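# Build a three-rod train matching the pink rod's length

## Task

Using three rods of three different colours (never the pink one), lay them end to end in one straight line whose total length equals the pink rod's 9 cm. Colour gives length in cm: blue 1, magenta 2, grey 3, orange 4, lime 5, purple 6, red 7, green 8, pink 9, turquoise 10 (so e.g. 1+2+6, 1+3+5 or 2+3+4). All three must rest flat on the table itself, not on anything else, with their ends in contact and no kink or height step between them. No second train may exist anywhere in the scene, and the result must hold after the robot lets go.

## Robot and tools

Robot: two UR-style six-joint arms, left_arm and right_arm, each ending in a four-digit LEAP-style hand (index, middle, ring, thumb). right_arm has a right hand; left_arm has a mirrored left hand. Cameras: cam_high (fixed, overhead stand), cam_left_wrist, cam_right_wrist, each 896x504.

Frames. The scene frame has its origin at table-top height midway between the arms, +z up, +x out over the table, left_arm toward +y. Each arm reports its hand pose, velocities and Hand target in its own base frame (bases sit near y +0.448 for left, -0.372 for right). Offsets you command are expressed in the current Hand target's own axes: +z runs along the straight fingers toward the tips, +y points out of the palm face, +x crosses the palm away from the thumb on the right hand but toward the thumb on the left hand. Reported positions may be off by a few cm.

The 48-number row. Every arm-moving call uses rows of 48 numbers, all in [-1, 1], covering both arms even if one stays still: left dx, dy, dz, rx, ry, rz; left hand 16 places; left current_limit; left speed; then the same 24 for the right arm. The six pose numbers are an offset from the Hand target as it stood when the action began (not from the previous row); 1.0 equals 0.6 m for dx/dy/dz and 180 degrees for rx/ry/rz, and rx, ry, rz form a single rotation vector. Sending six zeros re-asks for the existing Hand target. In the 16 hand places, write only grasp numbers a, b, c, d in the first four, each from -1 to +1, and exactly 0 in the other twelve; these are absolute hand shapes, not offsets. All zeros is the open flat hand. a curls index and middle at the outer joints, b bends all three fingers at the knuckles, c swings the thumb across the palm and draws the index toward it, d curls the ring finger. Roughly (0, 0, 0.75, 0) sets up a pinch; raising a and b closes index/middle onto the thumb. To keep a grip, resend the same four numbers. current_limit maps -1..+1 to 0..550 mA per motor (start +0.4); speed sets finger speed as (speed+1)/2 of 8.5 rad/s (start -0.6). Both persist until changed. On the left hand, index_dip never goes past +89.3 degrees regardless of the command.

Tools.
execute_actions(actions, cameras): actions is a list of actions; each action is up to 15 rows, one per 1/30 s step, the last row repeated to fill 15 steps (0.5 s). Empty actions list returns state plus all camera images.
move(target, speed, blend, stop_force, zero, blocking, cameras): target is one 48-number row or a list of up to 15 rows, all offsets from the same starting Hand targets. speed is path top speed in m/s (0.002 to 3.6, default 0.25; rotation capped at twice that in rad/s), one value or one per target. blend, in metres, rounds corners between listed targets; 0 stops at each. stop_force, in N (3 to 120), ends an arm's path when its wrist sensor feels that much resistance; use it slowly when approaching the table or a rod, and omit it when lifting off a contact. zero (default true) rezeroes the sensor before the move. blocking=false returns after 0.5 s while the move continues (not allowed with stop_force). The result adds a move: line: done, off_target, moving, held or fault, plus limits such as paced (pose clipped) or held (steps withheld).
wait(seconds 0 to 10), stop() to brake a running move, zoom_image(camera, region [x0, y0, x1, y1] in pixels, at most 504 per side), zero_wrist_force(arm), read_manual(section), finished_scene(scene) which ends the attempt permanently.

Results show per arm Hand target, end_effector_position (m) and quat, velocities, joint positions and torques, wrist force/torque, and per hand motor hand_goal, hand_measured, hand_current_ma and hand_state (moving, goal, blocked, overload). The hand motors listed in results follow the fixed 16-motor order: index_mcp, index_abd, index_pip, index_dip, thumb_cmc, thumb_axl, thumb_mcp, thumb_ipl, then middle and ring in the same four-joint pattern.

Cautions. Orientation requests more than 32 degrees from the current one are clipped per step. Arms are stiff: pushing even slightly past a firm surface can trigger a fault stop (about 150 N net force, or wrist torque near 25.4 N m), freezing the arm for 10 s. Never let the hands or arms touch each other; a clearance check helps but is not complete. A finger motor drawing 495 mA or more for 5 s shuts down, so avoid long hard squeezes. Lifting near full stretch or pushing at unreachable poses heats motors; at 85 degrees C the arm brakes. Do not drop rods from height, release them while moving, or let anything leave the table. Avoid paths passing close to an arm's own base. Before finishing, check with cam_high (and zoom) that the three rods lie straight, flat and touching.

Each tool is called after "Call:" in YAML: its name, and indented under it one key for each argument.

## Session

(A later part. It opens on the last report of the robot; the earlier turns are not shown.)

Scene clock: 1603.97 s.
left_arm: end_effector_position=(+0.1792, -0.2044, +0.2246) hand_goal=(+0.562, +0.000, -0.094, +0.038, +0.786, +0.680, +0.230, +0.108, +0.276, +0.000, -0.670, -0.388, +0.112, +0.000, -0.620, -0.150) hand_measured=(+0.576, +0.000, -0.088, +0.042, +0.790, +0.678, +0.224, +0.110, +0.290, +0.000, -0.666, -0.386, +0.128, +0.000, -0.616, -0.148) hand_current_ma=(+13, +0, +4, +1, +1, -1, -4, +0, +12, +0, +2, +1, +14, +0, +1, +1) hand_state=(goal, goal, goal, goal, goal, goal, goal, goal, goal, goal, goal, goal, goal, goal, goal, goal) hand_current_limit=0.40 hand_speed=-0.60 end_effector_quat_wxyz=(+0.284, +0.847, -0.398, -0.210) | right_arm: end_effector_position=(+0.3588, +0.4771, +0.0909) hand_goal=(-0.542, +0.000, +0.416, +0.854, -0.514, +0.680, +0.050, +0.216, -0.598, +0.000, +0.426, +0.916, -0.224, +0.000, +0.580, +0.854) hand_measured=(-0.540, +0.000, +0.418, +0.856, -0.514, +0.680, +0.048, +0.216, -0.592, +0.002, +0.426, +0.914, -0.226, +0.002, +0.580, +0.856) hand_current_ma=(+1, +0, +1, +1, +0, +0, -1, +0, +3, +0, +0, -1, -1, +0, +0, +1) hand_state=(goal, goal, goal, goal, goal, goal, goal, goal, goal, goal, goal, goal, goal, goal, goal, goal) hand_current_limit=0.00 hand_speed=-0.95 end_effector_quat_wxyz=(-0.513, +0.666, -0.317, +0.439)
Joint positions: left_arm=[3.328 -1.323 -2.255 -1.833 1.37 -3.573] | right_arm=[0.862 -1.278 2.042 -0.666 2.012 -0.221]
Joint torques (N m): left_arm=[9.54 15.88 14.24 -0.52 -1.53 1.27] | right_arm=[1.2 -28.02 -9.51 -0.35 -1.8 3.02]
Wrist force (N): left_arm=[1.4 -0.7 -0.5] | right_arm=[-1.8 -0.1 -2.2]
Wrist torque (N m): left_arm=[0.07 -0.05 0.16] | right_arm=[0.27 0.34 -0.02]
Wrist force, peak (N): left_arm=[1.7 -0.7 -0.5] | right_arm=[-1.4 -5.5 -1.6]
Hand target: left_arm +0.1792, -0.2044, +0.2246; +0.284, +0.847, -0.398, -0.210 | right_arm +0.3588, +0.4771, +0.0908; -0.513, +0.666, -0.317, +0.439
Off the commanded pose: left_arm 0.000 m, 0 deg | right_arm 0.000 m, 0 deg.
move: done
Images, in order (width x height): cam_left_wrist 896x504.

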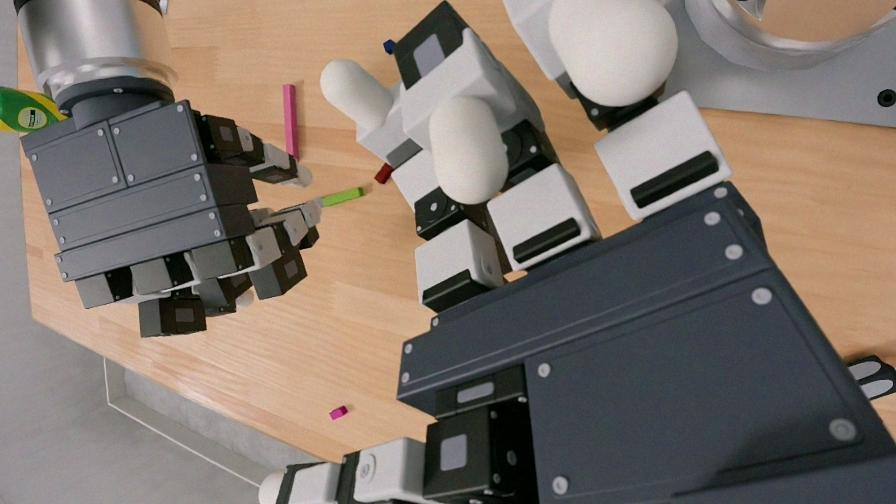

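Call:
move:
  target:
    - [0,0,0,0,0,0, 0.75,0.25,0,0.75,0,0,0,0,0,0,0,0,0,0,0,0, 0.4,-0.6, 0.3883,0.0272,-0.285,0,0,0, 0,0.77,0.72,0,0,0,0,0,0,0,0,0,0,0,0,0, 0.0,-0.95]
  speed: 0.3
  cameras: []

Call:
move:
  target:
    - [0.3132,-0.0292,0.2647,0.0695,-0.1087,-0.1057, 0.75,0.25,0,0.75,0,0,0,0,0,0,0,0,0,0,0,0, 0.4,-0.6, 0,0,0,0,0,0, 0,0.77,0.72,0,0,0,0,0,0,0,0,0,0,0,0,0, 0.0,-0.95]
  speed: 0.3
  cameras: ["cam_left_wrist"]

Call:
zoom_image:
  camera: "cam_left_wrist"
  region: [255, 180, 345, 235]

Call:
zoom_image:
  camera: "cam_left_wrist"
  region: [260, 195, 300, 235]

Call:
zoom_image:
  camera: "cam_left_wrist"
  region: [315, 185, 355, 225]

Scene clock: 1617.43 s.
left_arm: end_effector_position=(+0.1792, -0.2044, +0.2246) hand_goal=(+0.562, +0.000, -0.094, +0.038, +0.786, +0.680, +0.230, +0.108, +0.276, +0.000, -0.670, -0.388, +0.112, +0.000, -0.620, -0.150) hand_measured=(+0.576, +0.000, -0.088, +0.042, +0.790, +0.678, +0.224, +0.110, +0.290, +0.000, -0.666, -0.386, +0.128, +0.000, -0.616, -0.148) hand_current_ma=(+13, +0, +4, +1, +1, -1, -4, +0, +12, +0, +2, +1, +14, +0, +1, +1) hand_state=(goal, goal, goal, goal, goal, goal, goal, goal, goal, goal, goal, goal, goal, goal, goal, goal) hand_current_limit=0.40 hand_speed=-0.60 end_effector_quat_wxyz=(+0.284, +0.847, -0.398, -0.210) | right_arm: end_effector_position=(+0.2999, +0.2000, +0.1505) hand_goal=(-0.542, +0.000, +0.416, +0.854, -0.514, +0.680, +0.050, +0.216, -0.598, +0.000, +0.426, +0.916, -0.224, +0.000, +0.580, +0.854) hand_measured=(-0.540, +0.000, +0.418, +0.856, -0.514, +0.680, +0.048, +0.216, -0.594, +0.002, +0.426, +0.914, -0.226, +0.002, +0.580, +0.856) hand_current_ma=(+1, +0, +1, +1, +0, +0, +0, +0, +2, +0, +0, -1, -1, +0, +0, +1) hand_state=(goal, goal, goal, goal, goal, goal, goal, goal, goal, goal, goal, goal, goal, goal, goal, goal) hand_current_limit=0.00 hand_speed=-0.95 end_effector_quat_wxyz=(-0.513, +0.666, -0.317, +0.439) end_effector_velocity=(+0.000, +0.000, +0.000) end_effector_angular_velocity=(-0.001, +0.001, -0.002)
Joint positions: left_arm=[3.328 -1.323 -2.255 -1.833 1.37 -3.573] | right_arm=[-0.282 -2.367 2.631 -0.148 0.873 -0.337]
Joint velocities: left_arm=[within noise] | right_arm=[0.003 0.001 0 0 0.005 -0.001]
Joint torques (N m): left_arm=[9.08 14.12 13.23 -0.41 -1.46 1.05] | right_arm=[9.79 12.88 -24.87 -0.83 2.37 -2.63]
Wrist force (N): left_arm=[1.4 -0.6 -0.3] | right_arm=[-1.9 -0.7 -2.1]
Wrist torque (N m): left_arm=[0.05 -0.05 0.16] | right_arm=[0.19 0.30 0.14]
Wrist force, peak (N): left_arm=[1.7 -0.4 -0.6] | right_arm=[-0.7 0.3 -3.7]
Hand target: left_arm +0.1792, -0.2044, +0.2246; +0.284, +0.847, -0.398, -0.210 | right_arm +0.2999, +0.2000, +0.1506; -0.513, +0.666, -0.317, +0.439
Off the commanded pose: left_arm 0.000 m, 0 deg | right_arm 0.000 m, 0 deg.
move: done
No camera images: "cameras" was empty.

Scene clock: 1618.83 s.
left_arm: end_effector_position=(+0.2082, -0.3941, +0.0697) hand_goal=(+0.562, +0.000, -0.094, +0.038, +0.786, +0.680, +0.230, +0.108, +0.276, +0.000, -0.670, -0.388, +0.112, +0.000, -0.620, -0.150) hand_measured=(+0.576, +0.000, -0.088, +0.042, +0.790, +0.678, +0.224, +0.110, +0.290, +0.000, -0.666, -0.386, +0.128, +0.000, -0.618, -0.148) hand_current_ma=(+13, +0, +4, +1, +1, -1, -4, +0, +12, +0, +2, +1, +14, +0, +1, +1) hand_state=(goal, goal, goal, goal, goal, goal, goal, goal, goal, goal, goal, goal, goal, goal, goal, goal) hand_current_limit=0.40 hand_speed=-0.60 end_effector_quat_wxyz=(+0.081, +0.878, -0.316, -0.349) | right_arm: end_effector_position=(+0.2999, +0.2000, +0.1506) hand_goal=(-0.542, +0.000, +0.416, +0.854, -0.514, +0.680, +0.050, +0.216, -0.598, +0.000, +0.426, +0.916, -0.224, +0.000, +0.580, +0.854) hand_measured=(-0.540, +0.000, +0.418, +0.856, -0.514, +0.680, +0.048, +0.216, -0.594, +0.002, +0.426, +0.914, -0.226, +0.002, +0.580, +0.856) hand_current_ma=(+1, +0, +1, +1, +0, +0, +0, +0, +2, +0, +0, -1, -1, +0, +0, +1) hand_state=(goal, goal, goal, goal, goal, goal, goal, goal, goal, goal, goal, goal, goal, goal, goal, goal) hand_current_limit=0.00 hand_speed=-0.95 end_effector_quat_wxyz=(-0.513, +0.666, -0.317, +0.439)
Joint positions: left_arm=[2.701 -1.909 -2.016 -1.496 1.357 -4.382] | right_arm=[-0.282 -2.367 2.631 -0.148 0.874 -0.337]
Joint torques (N m): left_arm=[-6.9 18.2 22.6 2.05 -1.26 -0.81] | right_arm=[12.23 23.97 -28.63 -2.54 2.56 1.04]
Wrist force (N): left_arm=[2.3 -0.3 -0.8] | right_arm=[-2.2 -0.5 -2.3]
Wrist torque (N m): left_arm=[0.05 -0.15 0.13] | right_arm=[0.23 0.35 0.12]
Wrist force, peak (N): left_arm=[4.7 0.6 0.0] | right_arm=[-2.0 -0.8 -2.5]
Hand target: left_arm +0.2082, -0.3942, +0.0697; +0.081, +0.878, -0.316, -0.349 | right_arm +0.2999, +0.2000, +0.1506; -0.513, +0.666, -0.317, +0.439
Off the commanded pose: left_arm 0.000 m, 0 deg | right_arm 0.000 m, 0 deg.
move: done
Images, in order (width x height): cam_left_wrist 896x504.

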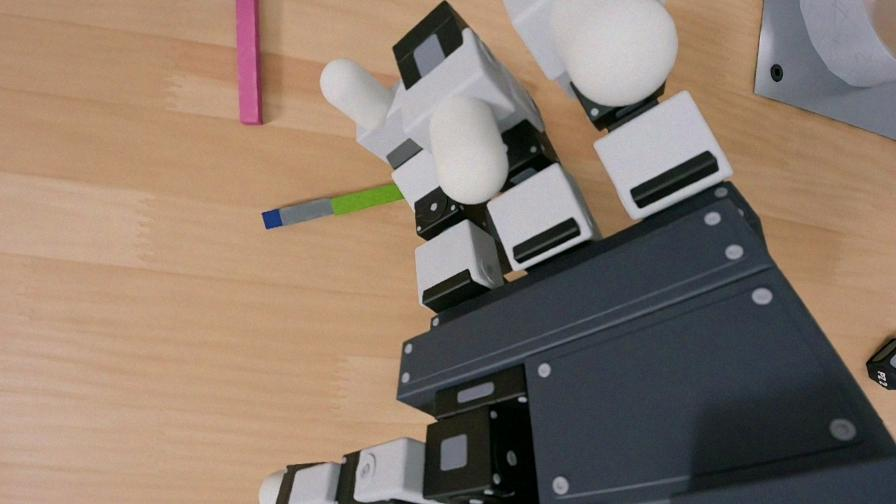

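Scaled by 5.600.

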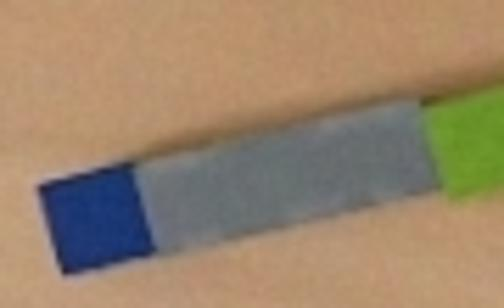

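Scaled by 12.600.

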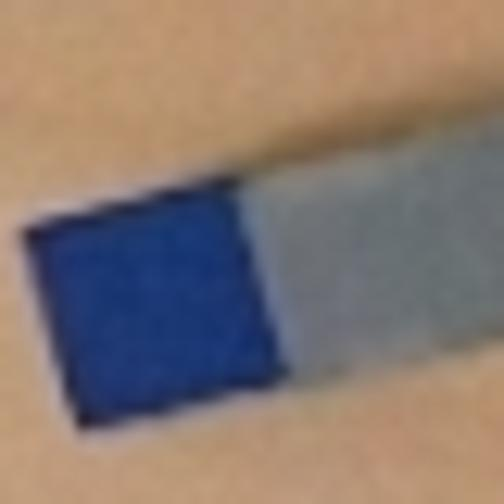

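Scaled by 12.600.

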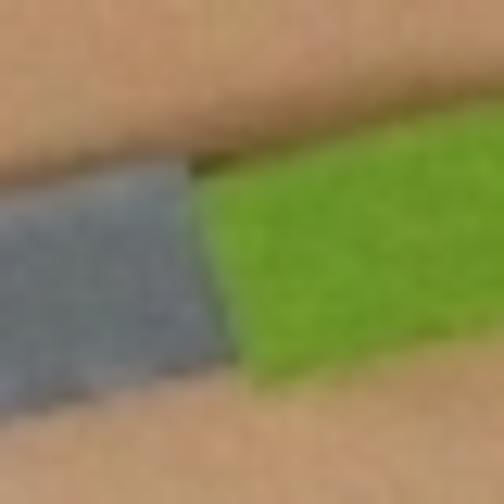

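Call:
move:
  target:
    - [-0.3655,-0.1312,-0.1352,-0.0695,0.1087,0.1057, 0.75,0.25,0,0.75,0,0,0,0,0,0,0,0,0,0,0,0, 0.4,-0.6, 0,0,0,0,0,0, 0,0.77,0.72,0,0,0,0,0,0,0,0,0,0,0,0,0, 0.0,-0.95]
  speed: 0.3
  cameras: []

Call:
move:
  target:
    - [0,0,0,0,0,0, 0.75,0.25,0,0.75,0,0,0,0,0,0,0,0,0,0,0,0, 0.4,-0.6, -0.2347,0.0312,0.2918,0,0,0, 0,0.77,0.72,0,0,0,0,0,0,0,0,0,0,0,0,0, 0.0,-0.95]
    - [0,0,0,0,0,0, 0.75,0.25,0,0.75,0,0,0,0,0,0,0,0,0,0,0,0, 0.4,-0.6, -0.2605,0.1277,0.3007,0,0,0, 0,0.77,0.72,0,0,0,0,0,0,0,0,0,0,0,0,0, 0.0,-0.95]
    - [0,0,0,0,0,0, 0.75,0.25,0,0.75,0,0,0,0,0,0,0,0,0,0,0,0, 0.4,-0.6, -0.4183,0.0855,0.3007,0,0,0, 0,0.77,0.72,0,0,0,0,0,0,0,0,0,0,0,0,0, 0.0,-0.95]
    - [0,0,0,0,0,0, 0.75,0.25,0,0.75,0,0,0,0,0,0,0,0,0,0,0,0, 0.4,-0.6, -0.4183,0.0858,0.2970,0,0,0, 0,0.77,0.72,0,0,0,0,0,0,0,0,0,0,0,0,0, 0.0,-0.95]
    - [0,0,0,0,0,0, 0.75,0.25,0,0.75,0,0,0,0,0,0,0,0,0,0,0,0, 0.4,-0.6, -0.3925,-0.0103,0.2883,0,0,0, 0,0.77,0.72,0,0,0,0,0,0,0,0,0,0,0,0,0, 0.0,-0.95]
    - [0,0,0,0,0,0, 0.75,0.25,0,0.75,0,0,0,0,0,0,0,0,0,0,0,0, 0.4,-0.6, 0,0,0,0,0,0, 0,0.77,0.72,0,0,0,0,0,0,0,0,0,0,0,0,0, 0.0,-0.95]
  speed: [0.35, 0.12, 0.04, 0.03, 0.15, 0.35]
  blend: [0.02, 0, 0, 0, 0.03, 0]
  cameras: ["cam_left_wrist"]

Scene clock: 1645.77 s.
left_arm: end_effector_position=(+0.1797, -0.2044, +0.2246) hand_goal=(+0.562, +0.000, -0.094, +0.038, +0.786, +0.680, +0.230, +0.108, +0.276, +0.000, -0.670, -0.388, +0.112, +0.000, -0.620, -0.150) hand_measured=(+0.576, +0.000, -0.088, +0.042, +0.790, +0.678, +0.224, +0.110, +0.290, +0.000, -0.666, -0.386, +0.128, +0.000, -0.618, -0.148) hand_current_ma=(+12, +0, +4, +1, +1, -1, -4, +0, +12, +0, +2, +1, +14, +0, +1, +1) hand_state=(goal, goal, goal, goal, goal, goal, goal, goal, goal, goal, goal, goal, goal, goal, goal, goal) hand_current_limit=0.40 hand_speed=-0.60 end_effector_quat_wxyz=(+0.284, +0.847, -0.398, -0.210) | right_arm: end_effector_position=(+0.2999, +0.2000, +0.1506) hand_goal=(-0.542, +0.000, +0.416, +0.854, -0.514, +0.680, +0.050, +0.216, -0.598, +0.000, +0.426, +0.916, -0.224, +0.000, +0.580, +0.854) hand_measured=(-0.540, +0.000, +0.418, +0.856, -0.514, +0.680, +0.048, +0.216, -0.594, +0.002, +0.426, +0.914, -0.226, +0.002, +0.580, +0.856) hand_current_ma=(+1, +0, +1, +1, +0, +0, +0, +0, +2, +0, +0, -1, -1, +0, +0, +1) hand_state=(goal, goal, goal, goal, goal, goal, goal, goal, goal, goal, goal, goal, goal, goal, goal, goal) hand_current_limit=0.00 hand_speed=-0.95 end_effector_quat_wxyz=(-0.513, +0.666, -0.317, +0.439)
Joint positions: left_arm=[3.328 -1.324 -2.254 -1.833 1.37 -3.573] | right_arm=[-0.282 -2.367 2.631 -0.148 0.874 -0.337]
Joint torques (N m): left_arm=[8.83 13.42 12.81 -0.96 -1.71 1.59] | right_arm=[10.85 23.61 -28.84 -2.59 2.49 2.82]
Wrist force (N): left_arm=[1.5 -0.3 -0.2] | right_arm=[-1.9 -0.6 -2.5]
Wrist torque (N m): left_arm=[0.08 -0.06 0.18] | right_arm=[0.24 0.32 0.14]
Wrist force, peak (N): left_arm=[4.4 0.3 -0.4] | right_arm=[-2.2 -0.6 -2.5]
Hand target: left_arm +0.1796, -0.2043, +0.2247; +0.284, +0.847, -0.398, -0.210 | right_arm +0.2999, +0.2000, +0.1506; -0.513, +0.666, -0.317, +0.439
Off the commanded pose: left_arm 0.000 m, 0 deg | right_arm 0.000 m, 0 deg.
move: done
No camera images: "cameras" was empty.

Scene clock: 1651.97 s.
left_arm: end_effector_position=(+0.1796, -0.2043, +0.2247) hand_goal=(+0.562, +0.000, -0.094, +0.038, +0.786, +0.680, +0.230, +0.108, +0.276, +0.000, -0.670, -0.388, +0.112, +0.000, -0.620, -0.150) hand_measured=(+0.576, +0.000, -0.088, +0.042, +0.790, +0.678, +0.224, +0.110, +0.290, +0.000, -0.666, -0.386, +0.128, +0.000, -0.618, -0.148) hand_current_ma=(+12, +0, +4, +1, +1, -1, -4, +0, +12, +0, +2, +1, +14, +0, +1, +1) hand_state=(goal, goal, goal, goal, goal, goal, goal, goal, goal, goal, goal, goal, goal, goal, goal, goal) hand_current_limit=0.40 hand_speed=-0.60 end_effector_quat_wxyz=(+0.284, +0.847, -0.398, -0.210) | right_arm: end_effector_position=(+0.2999, +0.2000, +0.1505) hand_goal=(-0.542, +0.000, +0.416, +0.854, -0.514, +0.680, +0.050, +0.216, -0.598, +0.000, +0.426, +0.916, -0.224, +0.000, +0.580, +0.854) hand_measured=(-0.538, -0.002, +0.420, +0.856, -0.514, +0.680, +0.048, +0.216, -0.594, +0.002, +0.426, +0.914, -0.226, +0.002, +0.580, +0.856) hand_current_ma=(+1, +0, +1, +1, +0, +0, +0, +0, +2, +0, +0, -1, -1, +0, +0, +1) hand_state=(goal, goal, goal, goal, goal, goal, goal, goal, goal, goal, goal, goal, goal, goal, goal, goal) hand_current_limit=0.00 hand_speed=-0.95 end_effector_quat_wxyz=(-0.513, +0.666, -0.317, +0.439)
Joint positions: left_arm=[3.328 -1.324 -2.254 -1.833 1.37 -3.573] | right_arm=[-0.282 -2.367 2.631 -0.148 0.873 -0.337]
Joint torques (N m): left_arm=[8.49 14.87 13.29 -0.71 -1.58 1.67] | right_arm=[11.19 14.96 -24.64 -1.19 2.56 -2.6]
Wrist force (N): left_arm=[1.7 -0.7 -0.4] | right_arm=[-1.9 -0.5 -2.4]
Wrist torque (N m): left_arm=[0.05 -0.09 0.18] | right_arm=[0.23 0.30 0.14]
Wrist force, peak (N): left_arm=[1.7 -0.7 -0.4] | right_arm=[-1.1 -11.1 -1.0]
Hand target: left_arm +0.1796, -0.2043, +0.2247; +0.284, +0.847, -0.398, -0.210 | right_arm +0.2999, +0.2000, +0.1506; -0.513, +0.666, -0.317, +0.439
Off the commanded pose: left_arm 0.000 m, 0 deg | right_arm 0.000 m, 0 deg.
move: done
Images, in order (width x height): cam_left_wrist 896x504.

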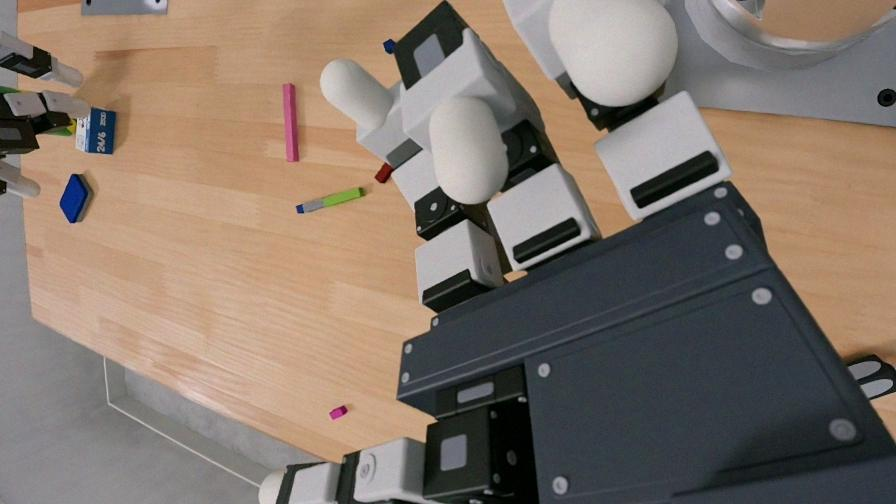

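Call:
move:
  target:
    - [0.3132,-0.0292,0.2647,0.0695,-0.1087,-0.1057, 0.75,0.25,0,0.75,0,0,0,0,0,0,0,0,0,0,0,0, 0.4,-0.6, 0,0,0,0,0,0, 0,0.77,0.72,0,0,0,0,0,0,0,0,0,0,0,0,0, 0.0,-0.95]
  speed: 0.3
  cameras: ["cam_left_wrist"]

Call:
zoom_image:
  camera: "cam_left_wrist"
  region: [255, 180, 345, 235]

Call:
zoom_image:
  camera: "cam_left_wrist"
  region: [260, 195, 300, 235]

Call:
zoom_image:
  camera: "cam_left_wrist"
  region: [315, 185, 355, 225]

Scene clock: 1658.33 s.
left_arm: end_effector_position=(+0.2086, -0.3940, +0.0698) hand_goal=(+0.562, +0.000, -0.094, +0.038, +0.786, +0.680, +0.230, +0.108, +0.276, +0.000, -0.670, -0.388, +0.112, +0.000, -0.620, -0.150) hand_measured=(+0.576, +0.000, -0.088, +0.042, +0.790, +0.678, +0.224, +0.110, +0.290, +0.000, -0.666, -0.386, +0.128, +0.000, -0.618, -0.148) hand_current_ma=(+12, +0, +4, +1, +1, -1, -4, +0, +12, +0, +2, +1, +14, +0, +1, +1) hand_state=(goal, goal, goal, goal, goal, goal, goal, goal, goal, goal, goal, goal, goal, goal, goal, goal) hand_current_limit=0.40 hand_speed=-0.60 end_effector_quat_wxyz=(+0.081, +0.878, -0.316, -0.349) | right_arm: end_effector_position=(+0.2999, +0.2000, +0.1506) hand_goal=(-0.542, +0.000, +0.416, +0.854, -0.514, +0.680, +0.050, +0.216, -0.598, +0.000, +0.426, +0.916, -0.224, +0.000, +0.580, +0.854) hand_measured=(-0.538, -0.002, +0.420, +0.856, -0.514, +0.680, +0.048, +0.216, -0.594, +0.002, +0.426, +0.914, -0.226, +0.002, +0.580, +0.856) hand_current_ma=(+1, +0, +1, +1, +0, +0, +0, +0, +2, +0, +0, -1, -1, +0, +0, +1) hand_state=(goal, goal, goal, goal, goal, goal, goal, goal, goal, goal, goal, goal, goal, goal, goal, goal) hand_current_limit=0.00 hand_speed=-0.95 end_effector_quat_wxyz=(-0.513, +0.666, -0.317, +0.439)
Joint positions: left_arm=[2.702 -1.909 -2.015 -1.496 1.357 -4.381] | right_arm=[-0.282 -2.367 2.631 -0.148 0.874 -0.337]
Joint torques (N m): left_arm=[-7.33 21.51 23.83 2.06 -1.36 -0.97] | right_arm=[10.22 23.04 -28.5 -2.59 2.47 2.78]
Wrist force (N): left_arm=[2.6 -0.3 -0.6] | right_arm=[-2.2 -0.5 -2.1]
Wrist torque (N m): left_arm=[0.05 -0.18 0.15] | right_arm=[0.21 0.34 0.12]
Wrist force, peak (N): left_arm=[4.2 0.8 -0.1] | right_arm=[-2.3 -0.4 -2.5]
Hand target: left_arm +0.2086, -0.3941, +0.0697; +0.081, +0.878, -0.316, -0.349 | right_arm +0.2999, +0.2000, +0.1506; -0.513, +0.666, -0.317, +0.439
Off the commanded pose: left_arm 0.000 m, 0 deg | right_arm 0.000 m, 0 deg.
move: done
Images, in order (width x height): cam_left_wrist 896x504.

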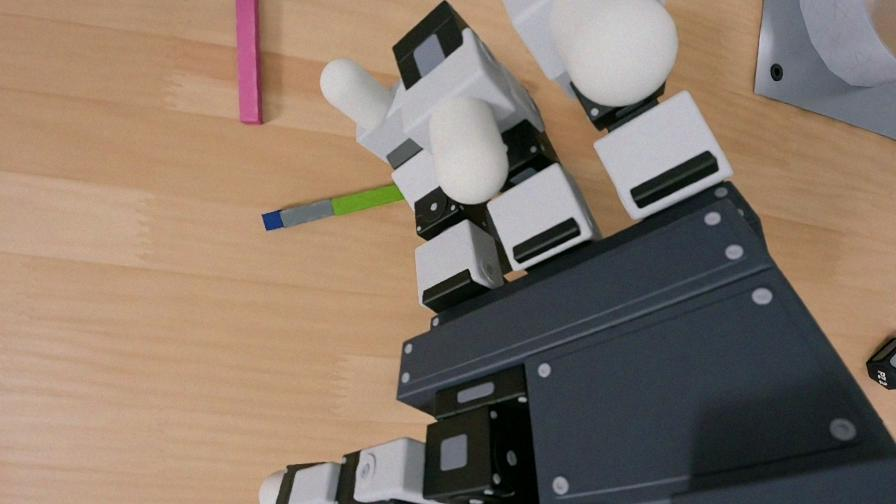

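Scaled by 5.600.

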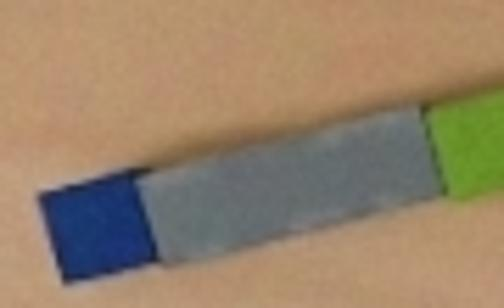

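Scaled by 12.600.

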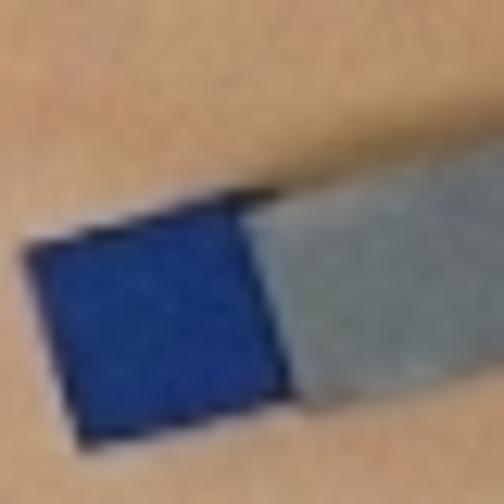

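Scaled by 12.600.

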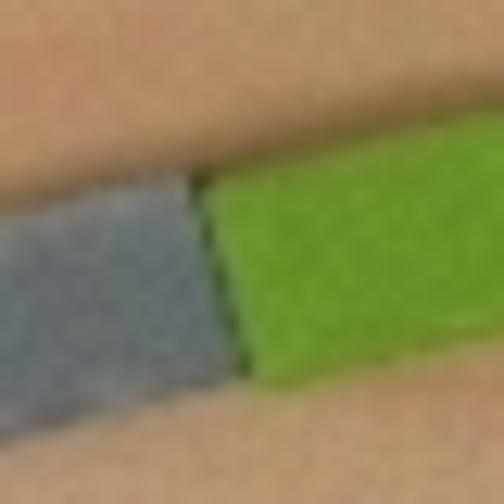

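Call:
move:
  target:
    - [-0.3655,-0.1312,-0.1352,-0.0695,0.1087,0.1057, 0.75,0.25,0,0.75,0,0,0,0,0,0,0,0,0,0,0,0, 0.4,-0.6, 0,0,0,0,0,0, 0,0.77,0.72,0,0,0,0,0,0,0,0,0,0,0,0,0, 0.0,-0.95]
  speed: 0.3
  cameras: []

Call:
move:
  target:
    - [0,0,0,0,0,0, 0.75,0.25,0,0.75,0,0,0,0,0,0,0,0,0,0,0,0, 0.4,-0.6, -0.2347,0.0310,0.2933,0,0,0, 0,0.77,0.72,0,0,0,0,0,0,0,0,0,0,0,0,0, 0.0,-0.95]
    - [0,0,0,0,0,0, 0.75,0.25,0,0.75,0,0,0,0,0,0,0,0,0,0,0,0, 0.4,-0.6, -0.2605,0.1275,0.3020,0,0,0, 0,0.77,0.72,0,0,0,0,0,0,0,0,0,0,0,0,0, 0.0,-0.95]
    - [0,0,0,0,0,0, 0.75,0.25,0,0.75,0,0,0,0,0,0,0,0,0,0,0,0, 0.4,-0.6, -0.4183,0.0853,0.3020,0,0,0, 0,0.77,0.72,0,0,0,0,0,0,0,0,0,0,0,0,0, 0.0,-0.95]
    - [0,0,0,0,0,0, 0.75,0.25,0,0.75,0,0,0,0,0,0,0,0,0,0,0,0, 0.4,-0.6, -0.4183,0.0857,0.2983,0,0,0, 0,0.77,0.72,0,0,0,0,0,0,0,0,0,0,0,0,0, 0.0,-0.95]
    - [0,0,0,0,0,0, 0.75,0.25,0,0.75,0,0,0,0,0,0,0,0,0,0,0,0, 0.4,-0.6, -0.3925,-0.0105,0.2897,0,0,0, 0,0.77,0.72,0,0,0,0,0,0,0,0,0,0,0,0,0, 0.0,-0.95]
  speed: [0.35, 0.12, 0.04, 0.03, 0.15]
  blend: [0.02, 0, 0, 0, 0]
  cameras: []

Call:
move:
  target:
    - [0,0,0,0,0,0, 0.75,0.25,0,0.75,0,0,0,0,0,0,0,0,0,0,0,0, 0.4,-0.6, 0.1455,0.0358,0.0302,0,0,0, 0,0.77,0.72,0,0,0,0,0,0,0,0,0,0,0,0,0, 0.0,-0.95]
    - [0,0,0,0,0,0, 0.75,0.25,0,0.75,0,0,0,0,0,0,0,0,0,0,0,0, 0.4,-0.6, 0.1197,0.1320,0.0388,0,0,0, 0,0.77,0.72,0,0,0,0,0,0,0,0,0,0,0,0,0, 0.0,-0.95]
    - [0,0,0,0,0,0, 0.75,0.25,0,0.75,0,0,0,0,0,0,0,0,0,0,0,0, 0.4,-0.6, 0.1028,0.1275,0.0388,0,0,0, 0,0.77,0.72,0,0,0,0,0,0,0,0,0,0,0,0,0, 0.0,-0.95]
    - [0,0,0,0,0,0, 0.75,0.25,0,0.75,0,0,0,0,0,0,0,0,0,0,0,0, 0.4,-0.6, 0.1197,0.1320,0.0388,0,0,0, 0,0.77,0.72,0,0,0,0,0,0,0,0,0,0,0,0,0, 0.0,-0.95]
    - [0,0,0,0,0,0, 0.75,0.25,0,0.75,0,0,0,0,0,0,0,0,0,0,0,0, 0.4,-0.6, 0.1455,0.0358,0.0302,0,0,0, 0,0.77,0.72,0,0,0,0,0,0,0,0,0,0,0,0,0, 0.0,-0.95]
    - [0,0,0,0,0,0, 0.75,0.25,0,0.75,0,0,0,0,0,0,0,0,0,0,0,0, 0.4,-0.6, 0.3925,0.0105,-0.2897,0,0,0, 0,0.77,0.72,0,0,0,0,0,0,0,0,0,0,0,0,0, 0.0,-0.95]
  speed: [0.3, 0.12, 0.02, 0.05, 0.15, 0.35]
  blend: [0.02, 0, 0, 0.004, 0.03, 0]
  cameras: ["cam_left_wrist"]

Call:
move:
  target:
    - [0.3132,-0.0292,0.2647,0.0695,-0.1087,-0.1057, 0.75,0.25,0,0.75,0,0,0,0,0,0,0,0,0,0,0,0, 0.4,-0.6, 0,0,0,0,0,0, 0,0.77,0.72,0,0,0,0,0,0,0,0,0,0,0,0,0, 0.0,-0.95]
  speed: 0.3
  cameras: ["cam_left_wrist"]

Call:
zoom_image:
  camera: "cam_left_wrist"
  region: [255, 180, 345, 235]

Call:
zoom_image:
  camera: "cam_left_wrist"
  region: [260, 195, 300, 235]

Call:
zoom_image:
  camera: "cam_left_wrist"
  region: [315, 185, 355, 225]

Scene clock: 1700.53 s.
left_arm: end_effector_position=(+0.1801, -0.2043, +0.2247) hand_goal=(+0.562, +0.000, -0.094, +0.038, +0.786, +0.680, +0.230, +0.108, +0.276, +0.000, -0.670, -0.388, +0.112, +0.000, -0.620, -0.150) hand_measured=(+0.576, +0.000, -0.088, +0.042, +0.790, +0.678, +0.224, +0.110, +0.290, +0.000, -0.666, -0.386, +0.128, +0.000, -0.618, -0.148) hand_current_ma=(+12, +0, +4, +1, +1, -1, -4, +0, +12, +0, +2, +1, +14, +0, +1, +1) hand_state=(goal, goal, goal, goal, goal, goal, goal, goal, goal, goal, goal, goal, goal, goal, goal, goal) hand_current_limit=0.40 hand_speed=-0.60 end_effector_quat_wxyz=(+0.284, +0.847, -0.398, -0.210) | right_arm: end_effector_position=(+0.2999, +0.2000, +0.1506) hand_goal=(-0.542, +0.000, +0.416, +0.854, -0.514, +0.680, +0.050, +0.216, -0.598, +0.000, +0.426, +0.916, -0.224, +0.000, +0.580, +0.854) hand_measured=(-0.538, -0.002, +0.420, +0.856, -0.514, +0.680, +0.048, +0.216, -0.594, +0.002, +0.426, +0.914, -0.226, +0.002, +0.580, +0.856) hand_current_ma=(+1, +0, +1, +1, +0, +0, +0, +0, +2, +0, +0, -1, -1, +0, +0, +1) hand_state=(goal, goal, goal, goal, goal, goal, goal, goal, goal, goal, goal, goal, goal, goal, goal, goal) hand_current_limit=0.00 hand_speed=-0.95 end_effector_quat_wxyz=(-0.513, +0.666, -0.317, +0.439)
Joint positions: left_arm=[3.328 -1.325 -2.253 -1.833 1.37 -3.573] | right_arm=[-0.282 -2.367 2.631 -0.148 0.874 -0.337]
Joint torques (N m): left_arm=[9.44 12.41 11.63 -0.87 -1.74 1.56] | right_arm=[10.78 22.79 -29.21 -2.68 2.59 2.8]
Wrist force (N): left_arm=[1.7 -0.7 -0.4] | right_arm=[-2.0 -0.5 -2.1]
Wrist torque (N m): left_arm=[0.07 -0.10 0.20] | right_arm=[0.21 0.32 0.13]
Wrist force, peak (N): left_arm=[4.3 0.4 -0.1] | right_arm=[-2.1 -0.5 -2.7]
Hand target: left_arm +0.1800, -0.2043, +0.2247; +0.284, +0.847, -0.398, -0.210 | right_arm +0.2999, +0.2000, +0.1506; -0.513, +0.666, -0.317, +0.439
Off the commanded pose: left_arm 0.000 m, 0 deg | right_arm 0.000 m, 0 deg.
move: done
No camera images: "cameras" was empty.

Scene clock: 1705.63 s.
left_arm: end_effector_position=(+0.1800, -0.2043, +0.2247) hand_goal=(+0.562, +0.000, -0.094, +0.038, +0.786, +0.680, +0.230, +0.108, +0.276, +0.000, -0.670, -0.388, +0.112, +0.000, -0.620, -0.150) hand_measured=(+0.576, +0.000, -0.088, +0.042, +0.790, +0.678, +0.224, +0.110, +0.290, +0.000, -0.666, -0.386, +0.128, +0.000, -0.618, -0.148) hand_current_ma=(+12, +0, +4, +1, +1, -1, -4, +0, +12, +0, +2, +1, +14, +0, +1, +1) hand_state=(goal, goal, goal, goal, goal, goal, goal, goal, goal, goal, goal, goal, goal, goal, goal, goal) hand_current_limit=0.40 hand_speed=-0.60 end_effector_quat_wxyz=(+0.284, +0.847, -0.398, -0.210) | right_arm: end_effector_position=(+0.3606, +0.4777, +0.0804) hand_goal=(-0.542, +0.000, +0.416, +0.854, -0.514, +0.680, +0.050, +0.216, -0.598, +0.000, +0.426, +0.916, -0.224, +0.000, +0.580, +0.854) hand_measured=(-0.538, -0.002, +0.420, +0.856, -0.514, +0.680, +0.048, +0.216, -0.594, +0.002, +0.426, +0.914, -0.226, +0.002, +0.580, +0.856) hand_current_ma=(+3, +0, +1, +1, +0, +0, +0, +0, +2, +0, +0, -1, -1, +0, +0, +1) hand_state=(goal, goal, goal, goal, goal, goal, goal, goal, goal, goal, goal, goal, goal, goal, goal, goal) hand_current_limit=0.00 hand_speed=-0.95 end_effector_quat_wxyz=(-0.513, +0.666, -0.317, +0.439)
Joint positions: left_arm=[3.328 -1.325 -2.253 -1.833 1.37 -3.573] | right_arm=[0.859 -1.256 2.048 -0.694 2.01 -0.221]
Joint torques (N m): left_arm=[8.72 15.01 13.66 -0.78 -1.68 1.55] | right_arm=[-11.93 -29.8 -8.47 -0.39 -2.11 2.93]
Wrist force (N): left_arm=[1.2 -0.6 -0.2] | right_arm=[-1.9 -0.3 -2.4]
Wrist torque (N m): left_arm=[0.06 -0.02 0.14] | right_arm=[0.27 0.34 -0.02]
Wrist force, peak (N): left_arm=[1.8 -0.5 -0.4] | right_arm=[-1.3 -9.3 -1.4]
Hand target: left_arm +0.1800, -0.2043, +0.2247; +0.284, +0.847, -0.398, -0.210 | right_arm +0.3606, +0.4777, +0.0803; -0.513, +0.666, -0.317, +0.439
Off the commanded pose: left_arm 0.000 m, 0 deg | right_arm 0.000 m, 0 deg.
move: done
No camera images: "cameras" was empty.

Scene clock: 1709.30 s.
left_arm: end_effector_position=(+0.1800, -0.2043, +0.2247) hand_goal=(+0.562, +0.000, -0.094, +0.038, +0.786, +0.680, +0.230, +0.108, +0.276, +0.000, -0.670, -0.388, +0.112, +0.000, -0.620, -0.150) hand_measured=(+0.576, +0.000, -0.088, +0.042, +0.790, +0.678, +0.224, +0.110, +0.290, +0.000, -0.666, -0.386, +0.128, +0.000, -0.618, -0.148) hand_current_ma=(+12, +0, +4, +1, +1, -1, -4, +0, +12, +0, +2, +1, +14, +0, +1, +1) hand_state=(goal, goal, goal, goal, goal, goal, goal, goal, goal, goal, goal, goal, goal, goal, goal, goal) hand_current_limit=0.40 hand_speed=-0.60 end_effector_quat_wxyz=(+0.284, +0.847, -0.398, -0.210) | right_arm: end_effector_position=(+0.2999, +0.2000, +0.1505) hand_goal=(-0.542, +0.000, +0.416, +0.854, -0.514, +0.680, +0.050, +0.216, -0.598, +0.000, +0.426, +0.916, -0.224, +0.000, +0.580, +0.854) hand_measured=(-0.540, +0.004, +0.416, +0.856, -0.514, +0.680, +0.050, +0.216, -0.594, +0.002, +0.426, +0.914, -0.226, +0.002, +0.580, +0.856) hand_current_ma=(+0, +2, +0, +1, +0, +0, +0, +0, +1, +0, +0, -1, -1, +0, +0, +1) hand_state=(goal, goal, goal, goal, goal, goal, goal, goal, goal, goal, goal, goal, goal, goal, goal, goal) hand_current_limit=0.00 hand_speed=-0.95 end_effector_quat_wxyz=(-0.513, +0.666, -0.317, +0.439)
Joint positions: left_arm=[3.328 -1.325 -2.253 -1.833 1.37 -3.573] | right_arm=[-0.282 -2.367 2.631 -0.148 0.873 -0.337]
Joint torques (N m): left_arm=[8.78 15.95 13.37 -0.62 -1.58 1.35] | right_arm=[11.06 13.69 -26.31 -0.72 2.81 -2.71]
Wrist force (N): left_arm=[1.5 -0.6 -0.4] | right_arm=[-1.9 -0.5 -2.5]
Wrist torque (N m): left_arm=[0.09 -0.07 0.16] | right_arm=[0.23 0.31 0.14]
Wrist force, peak (N): left_arm=[1.6 -0.6 -0.7] | right_arm=[-1.3 -9.1 -1.0]
Hand target: left_arm +0.1800, -0.2043, +0.2247; +0.284, +0.847, -0.398, -0.210 | right_arm +0.2999, +0.2000, +0.1506; -0.513, +0.666, -0.317, +0.439
Off the commanded pose: left_arm 0.000 m, 0 deg | right_arm 0.000 m, 0 deg.
move: done
Images, in order (width x height): cam_left_wrist 896x504.

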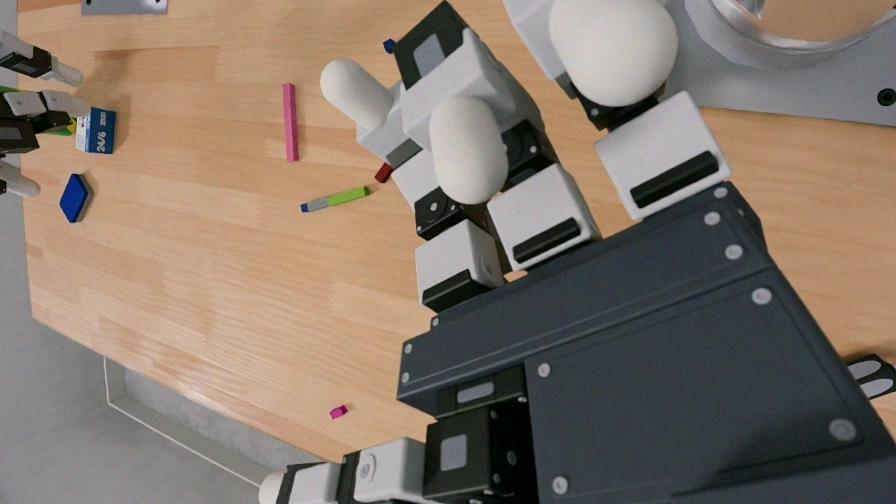

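Scene clock: 1710.70 s.
left_arm: end_effector_position=(+0.2090, -0.3939, +0.0698) hand_goal=(+0.562, +0.000, -0.094, +0.038, +0.786, +0.680, +0.230, +0.108, +0.276, +0.000, -0.670, -0.388, +0.112, +0.000, -0.620, -0.150) hand_measured=(+0.576, +0.000, -0.088, +0.042, +0.790, +0.678, +0.224, +0.110, +0.290, +0.000, -0.666, -0.386, +0.128, +0.000, -0.618, -0.148) hand_current_ma=(+12, +0, +4, +1, +1, -1, -4, +0, +12, +0, +2, +1, +14, +0, +1, +1) hand_state=(goal, goal, goal, goal, goal, goal, goal, goal, goal, goal, goal, goal, goal, goal, goal, goal) hand_current_limit=0.40 hand_speed=-0.60 end_effector_quat_wxyz=(+0.081, +0.878, -0.316, -0.349) | right_arm: end_effector_position=(+0.2999, +0.2000, +0.1506) hand_goal=(-0.542, +0.000, +0.416, +0.854, -0.514, +0.680, +0.050, +0.216, -0.598, +0.000, +0.426, +0.916, -0.224, +0.000, +0.580, +0.854) hand_measured=(-0.540, +0.004, +0.416, +0.856, -0.514, +0.680, +0.050, +0.216, -0.594, +0.002, +0.426, +0.914, -0.226, +0.002, +0.580, +0.856) hand_current_ma=(+0, +2, +0, +1, +0, +0, +0, +0, +1, +0, +0, -1, -1, +0, +0, +1) hand_state=(goal, goal, goal, goal, goal, goal, goal, goal, goal, goal, goal, goal, goal, goal, goal, goal) hand_current_limit=0.00 hand_speed=-0.95 end_effector_quat_wxyz=(-0.513, +0.666, -0.317, +0.439)
Joint positions: left_arm=[2.702 -1.909 -2.014 -1.497 1.358 -4.381] | right_arm=[-0.282 -2.367 2.631 -0.148 0.874 -0.337]
Joint torques (N m): left_arm=[-6.82 18.79 23.74 2.21 -1.35 -1.05] | right_arm=[10.96 23.61 -27.39 -2.69 2.54 0.39]
Wrist force (N): left_arm=[2.6 -0.5 -0.8] | right_arm=[-1.8 -0.5 -2.4]
Wrist torque (N m): left_arm=[0.05 -0.18 0.16] | right_arm=[0.22 0.30 0.15]
Wrist force, peak (N): left_arm=[4.4 0.4 -0.4] | right_arm=[-1.9 -0.6 -2.5]
Hand target: left_arm +0.2090, -0.3940, +0.0698; +0.081, +0.878, -0.316, -0.349 | right_arm +0.2999, +0.2000, +0.1506; -0.513, +0.666, -0.317, +0.439
Off the commanded pose: left_arm 0.000 m, 0 deg | right_arm 0.000 m, 0 deg.
move: done
Images, in order (width x height): cam_left_wrist 896x504.

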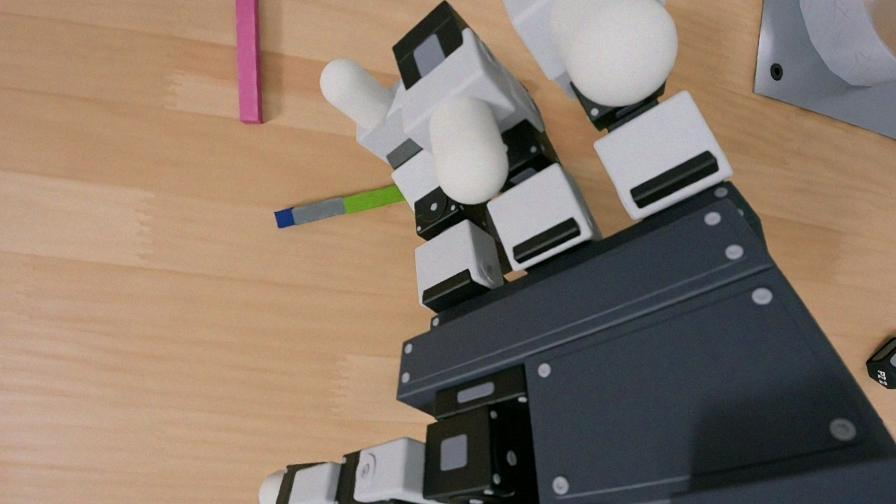

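Scaled by 5.600.

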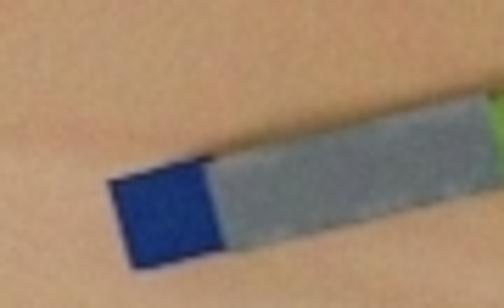

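Scaled by 12.600.

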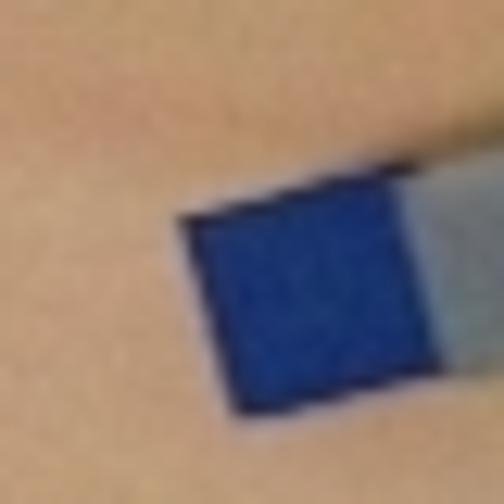

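Scaled by 12.600.

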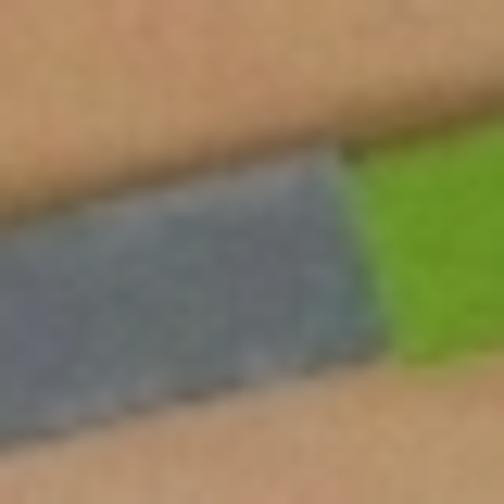

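Call:
move:
  target:
    - [-0.3655,-0.1312,-0.1352,-0.0695,0.1087,0.1057, 0.75,0.25,0,0.75,0,0,0,0,0,0,0,0,0,0,0,0, 0.4,-0.6, 0,0,0,0,0,0, 0,0.77,0.72,0,0,0,0,0,0,0,0,0,0,0,0,0, 0.0,-0.95]
  speed: 0.3
  cameras: ["cam_left_wrist", "cam_high"]

Call:
zoom_image:
  camera: "cam_left_wrist"
  region: [290, 160, 400, 225]

Scene clock: 1721.90 s.
left_arm: end_effector_position=(+0.1805, -0.2042, +0.2247) hand_goal=(+0.562, +0.000, -0.094, +0.038, +0.786, +0.680, +0.230, +0.108, +0.276, +0.000, -0.670, -0.388, +0.112, +0.000, -0.620, -0.150) hand_measured=(+0.576, +0.000, -0.088, +0.042, +0.790, +0.678, +0.224, +0.110, +0.290, +0.000, -0.666, -0.386, +0.128, +0.000, -0.618, -0.148) hand_current_ma=(+12, +0, +4, +1, +1, -1, -4, +0, +12, +0, +2, +1, +14, +0, +1, +1) hand_state=(goal, goal, goal, goal, goal, goal, goal, goal, goal, goal, goal, goal, goal, goal, goal, goal) hand_current_limit=0.40 hand_speed=-0.60 end_effector_quat_wxyz=(+0.284, +0.847, -0.398, -0.210) | right_arm: end_effector_position=(+0.2999, +0.2000, +0.1506) hand_goal=(-0.542, +0.000, +0.416, +0.854, -0.514, +0.680, +0.050, +0.216, -0.598, +0.000, +0.426, +0.916, -0.224, +0.000, +0.580, +0.854) hand_measured=(-0.540, +0.004, +0.416, +0.856, -0.514, +0.680, +0.050, +0.216, -0.594, +0.002, +0.426, +0.914, -0.226, +0.002, +0.580, +0.856) hand_current_ma=(+0, +2, +0, +1, +0, +0, +0, +0, +1, +0, +0, -1, -1, +0, +0, +1) hand_state=(goal, goal, goal, goal, goal, goal, goal, goal, goal, goal, goal, goal, goal, goal, goal, goal) hand_current_limit=0.00 hand_speed=-0.95 end_effector_quat_wxyz=(-0.513, +0.666, -0.317, +0.439)
Joint positions: left_arm=[3.328 -1.326 -2.252 -1.832 1.37 -3.573] | right_arm=[-0.282 -2.367 2.631 -0.148 0.874 -0.337]
Joint torques (N m): left_arm=[8.89 12.82 12.3 -0.81 -1.86 1.64] | right_arm=[11.18 22.36 -28.4 -2.56 2.54 2.9]
Wrist force (N): left_arm=[1.2 -0.6 -0.4] | right_arm=[-2.1 -0.6 -2.2]
Wrist torque (N m): left_arm=[0.07 -0.02 0.16] | right_arm=[0.20 0.33 0.12]
Wrist force, peak (N): left_arm=[4.5 0.5 -0.3] | right_arm=[-2.1 -0.5 -2.6]
Hand target: left_arm +0.1804, -0.2042, +0.2248; +0.284, +0.847, -0.398, -0.210 | right_arm +0.2999, +0.2000, +0.1506; -0.513, +0.666, -0.317, +0.439
Off the commanded pose: left_arm 0.000 m, 0 deg | right_arm 0.000 m, 0 deg.
move: done
Images, in order (width x height): cam_high 896x504, cam_left_wrist 896x504.

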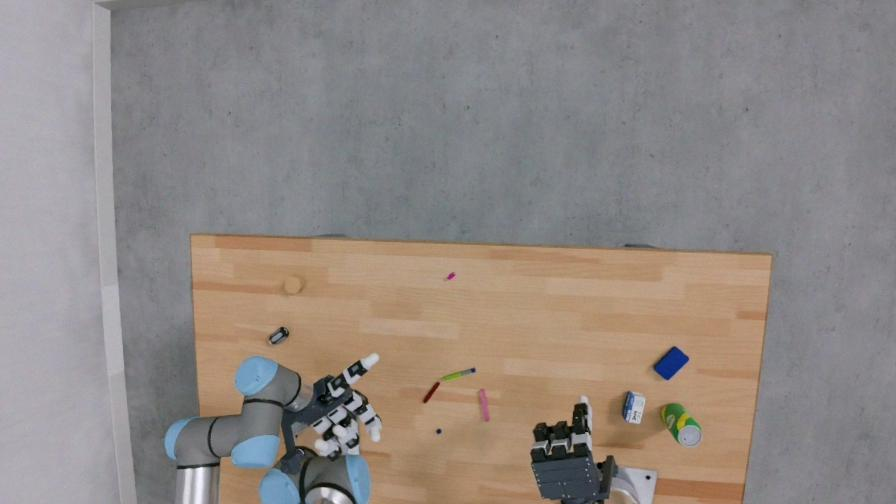

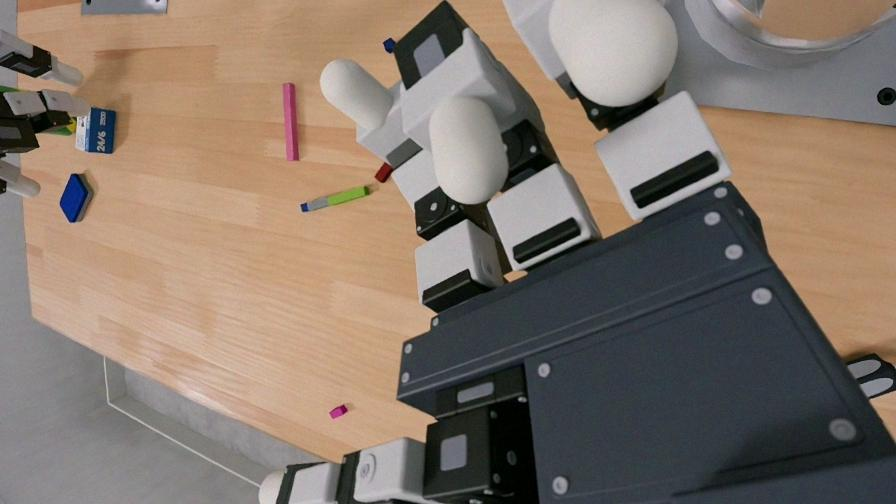

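Scaled by 4.582.

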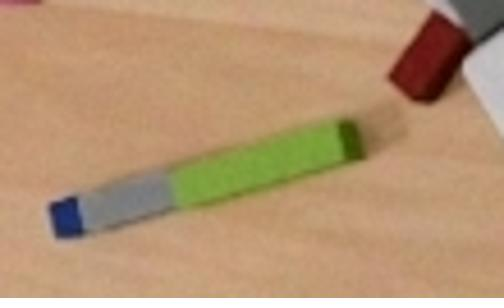

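Call:
finished_scene:

The scene is finished: the task was done.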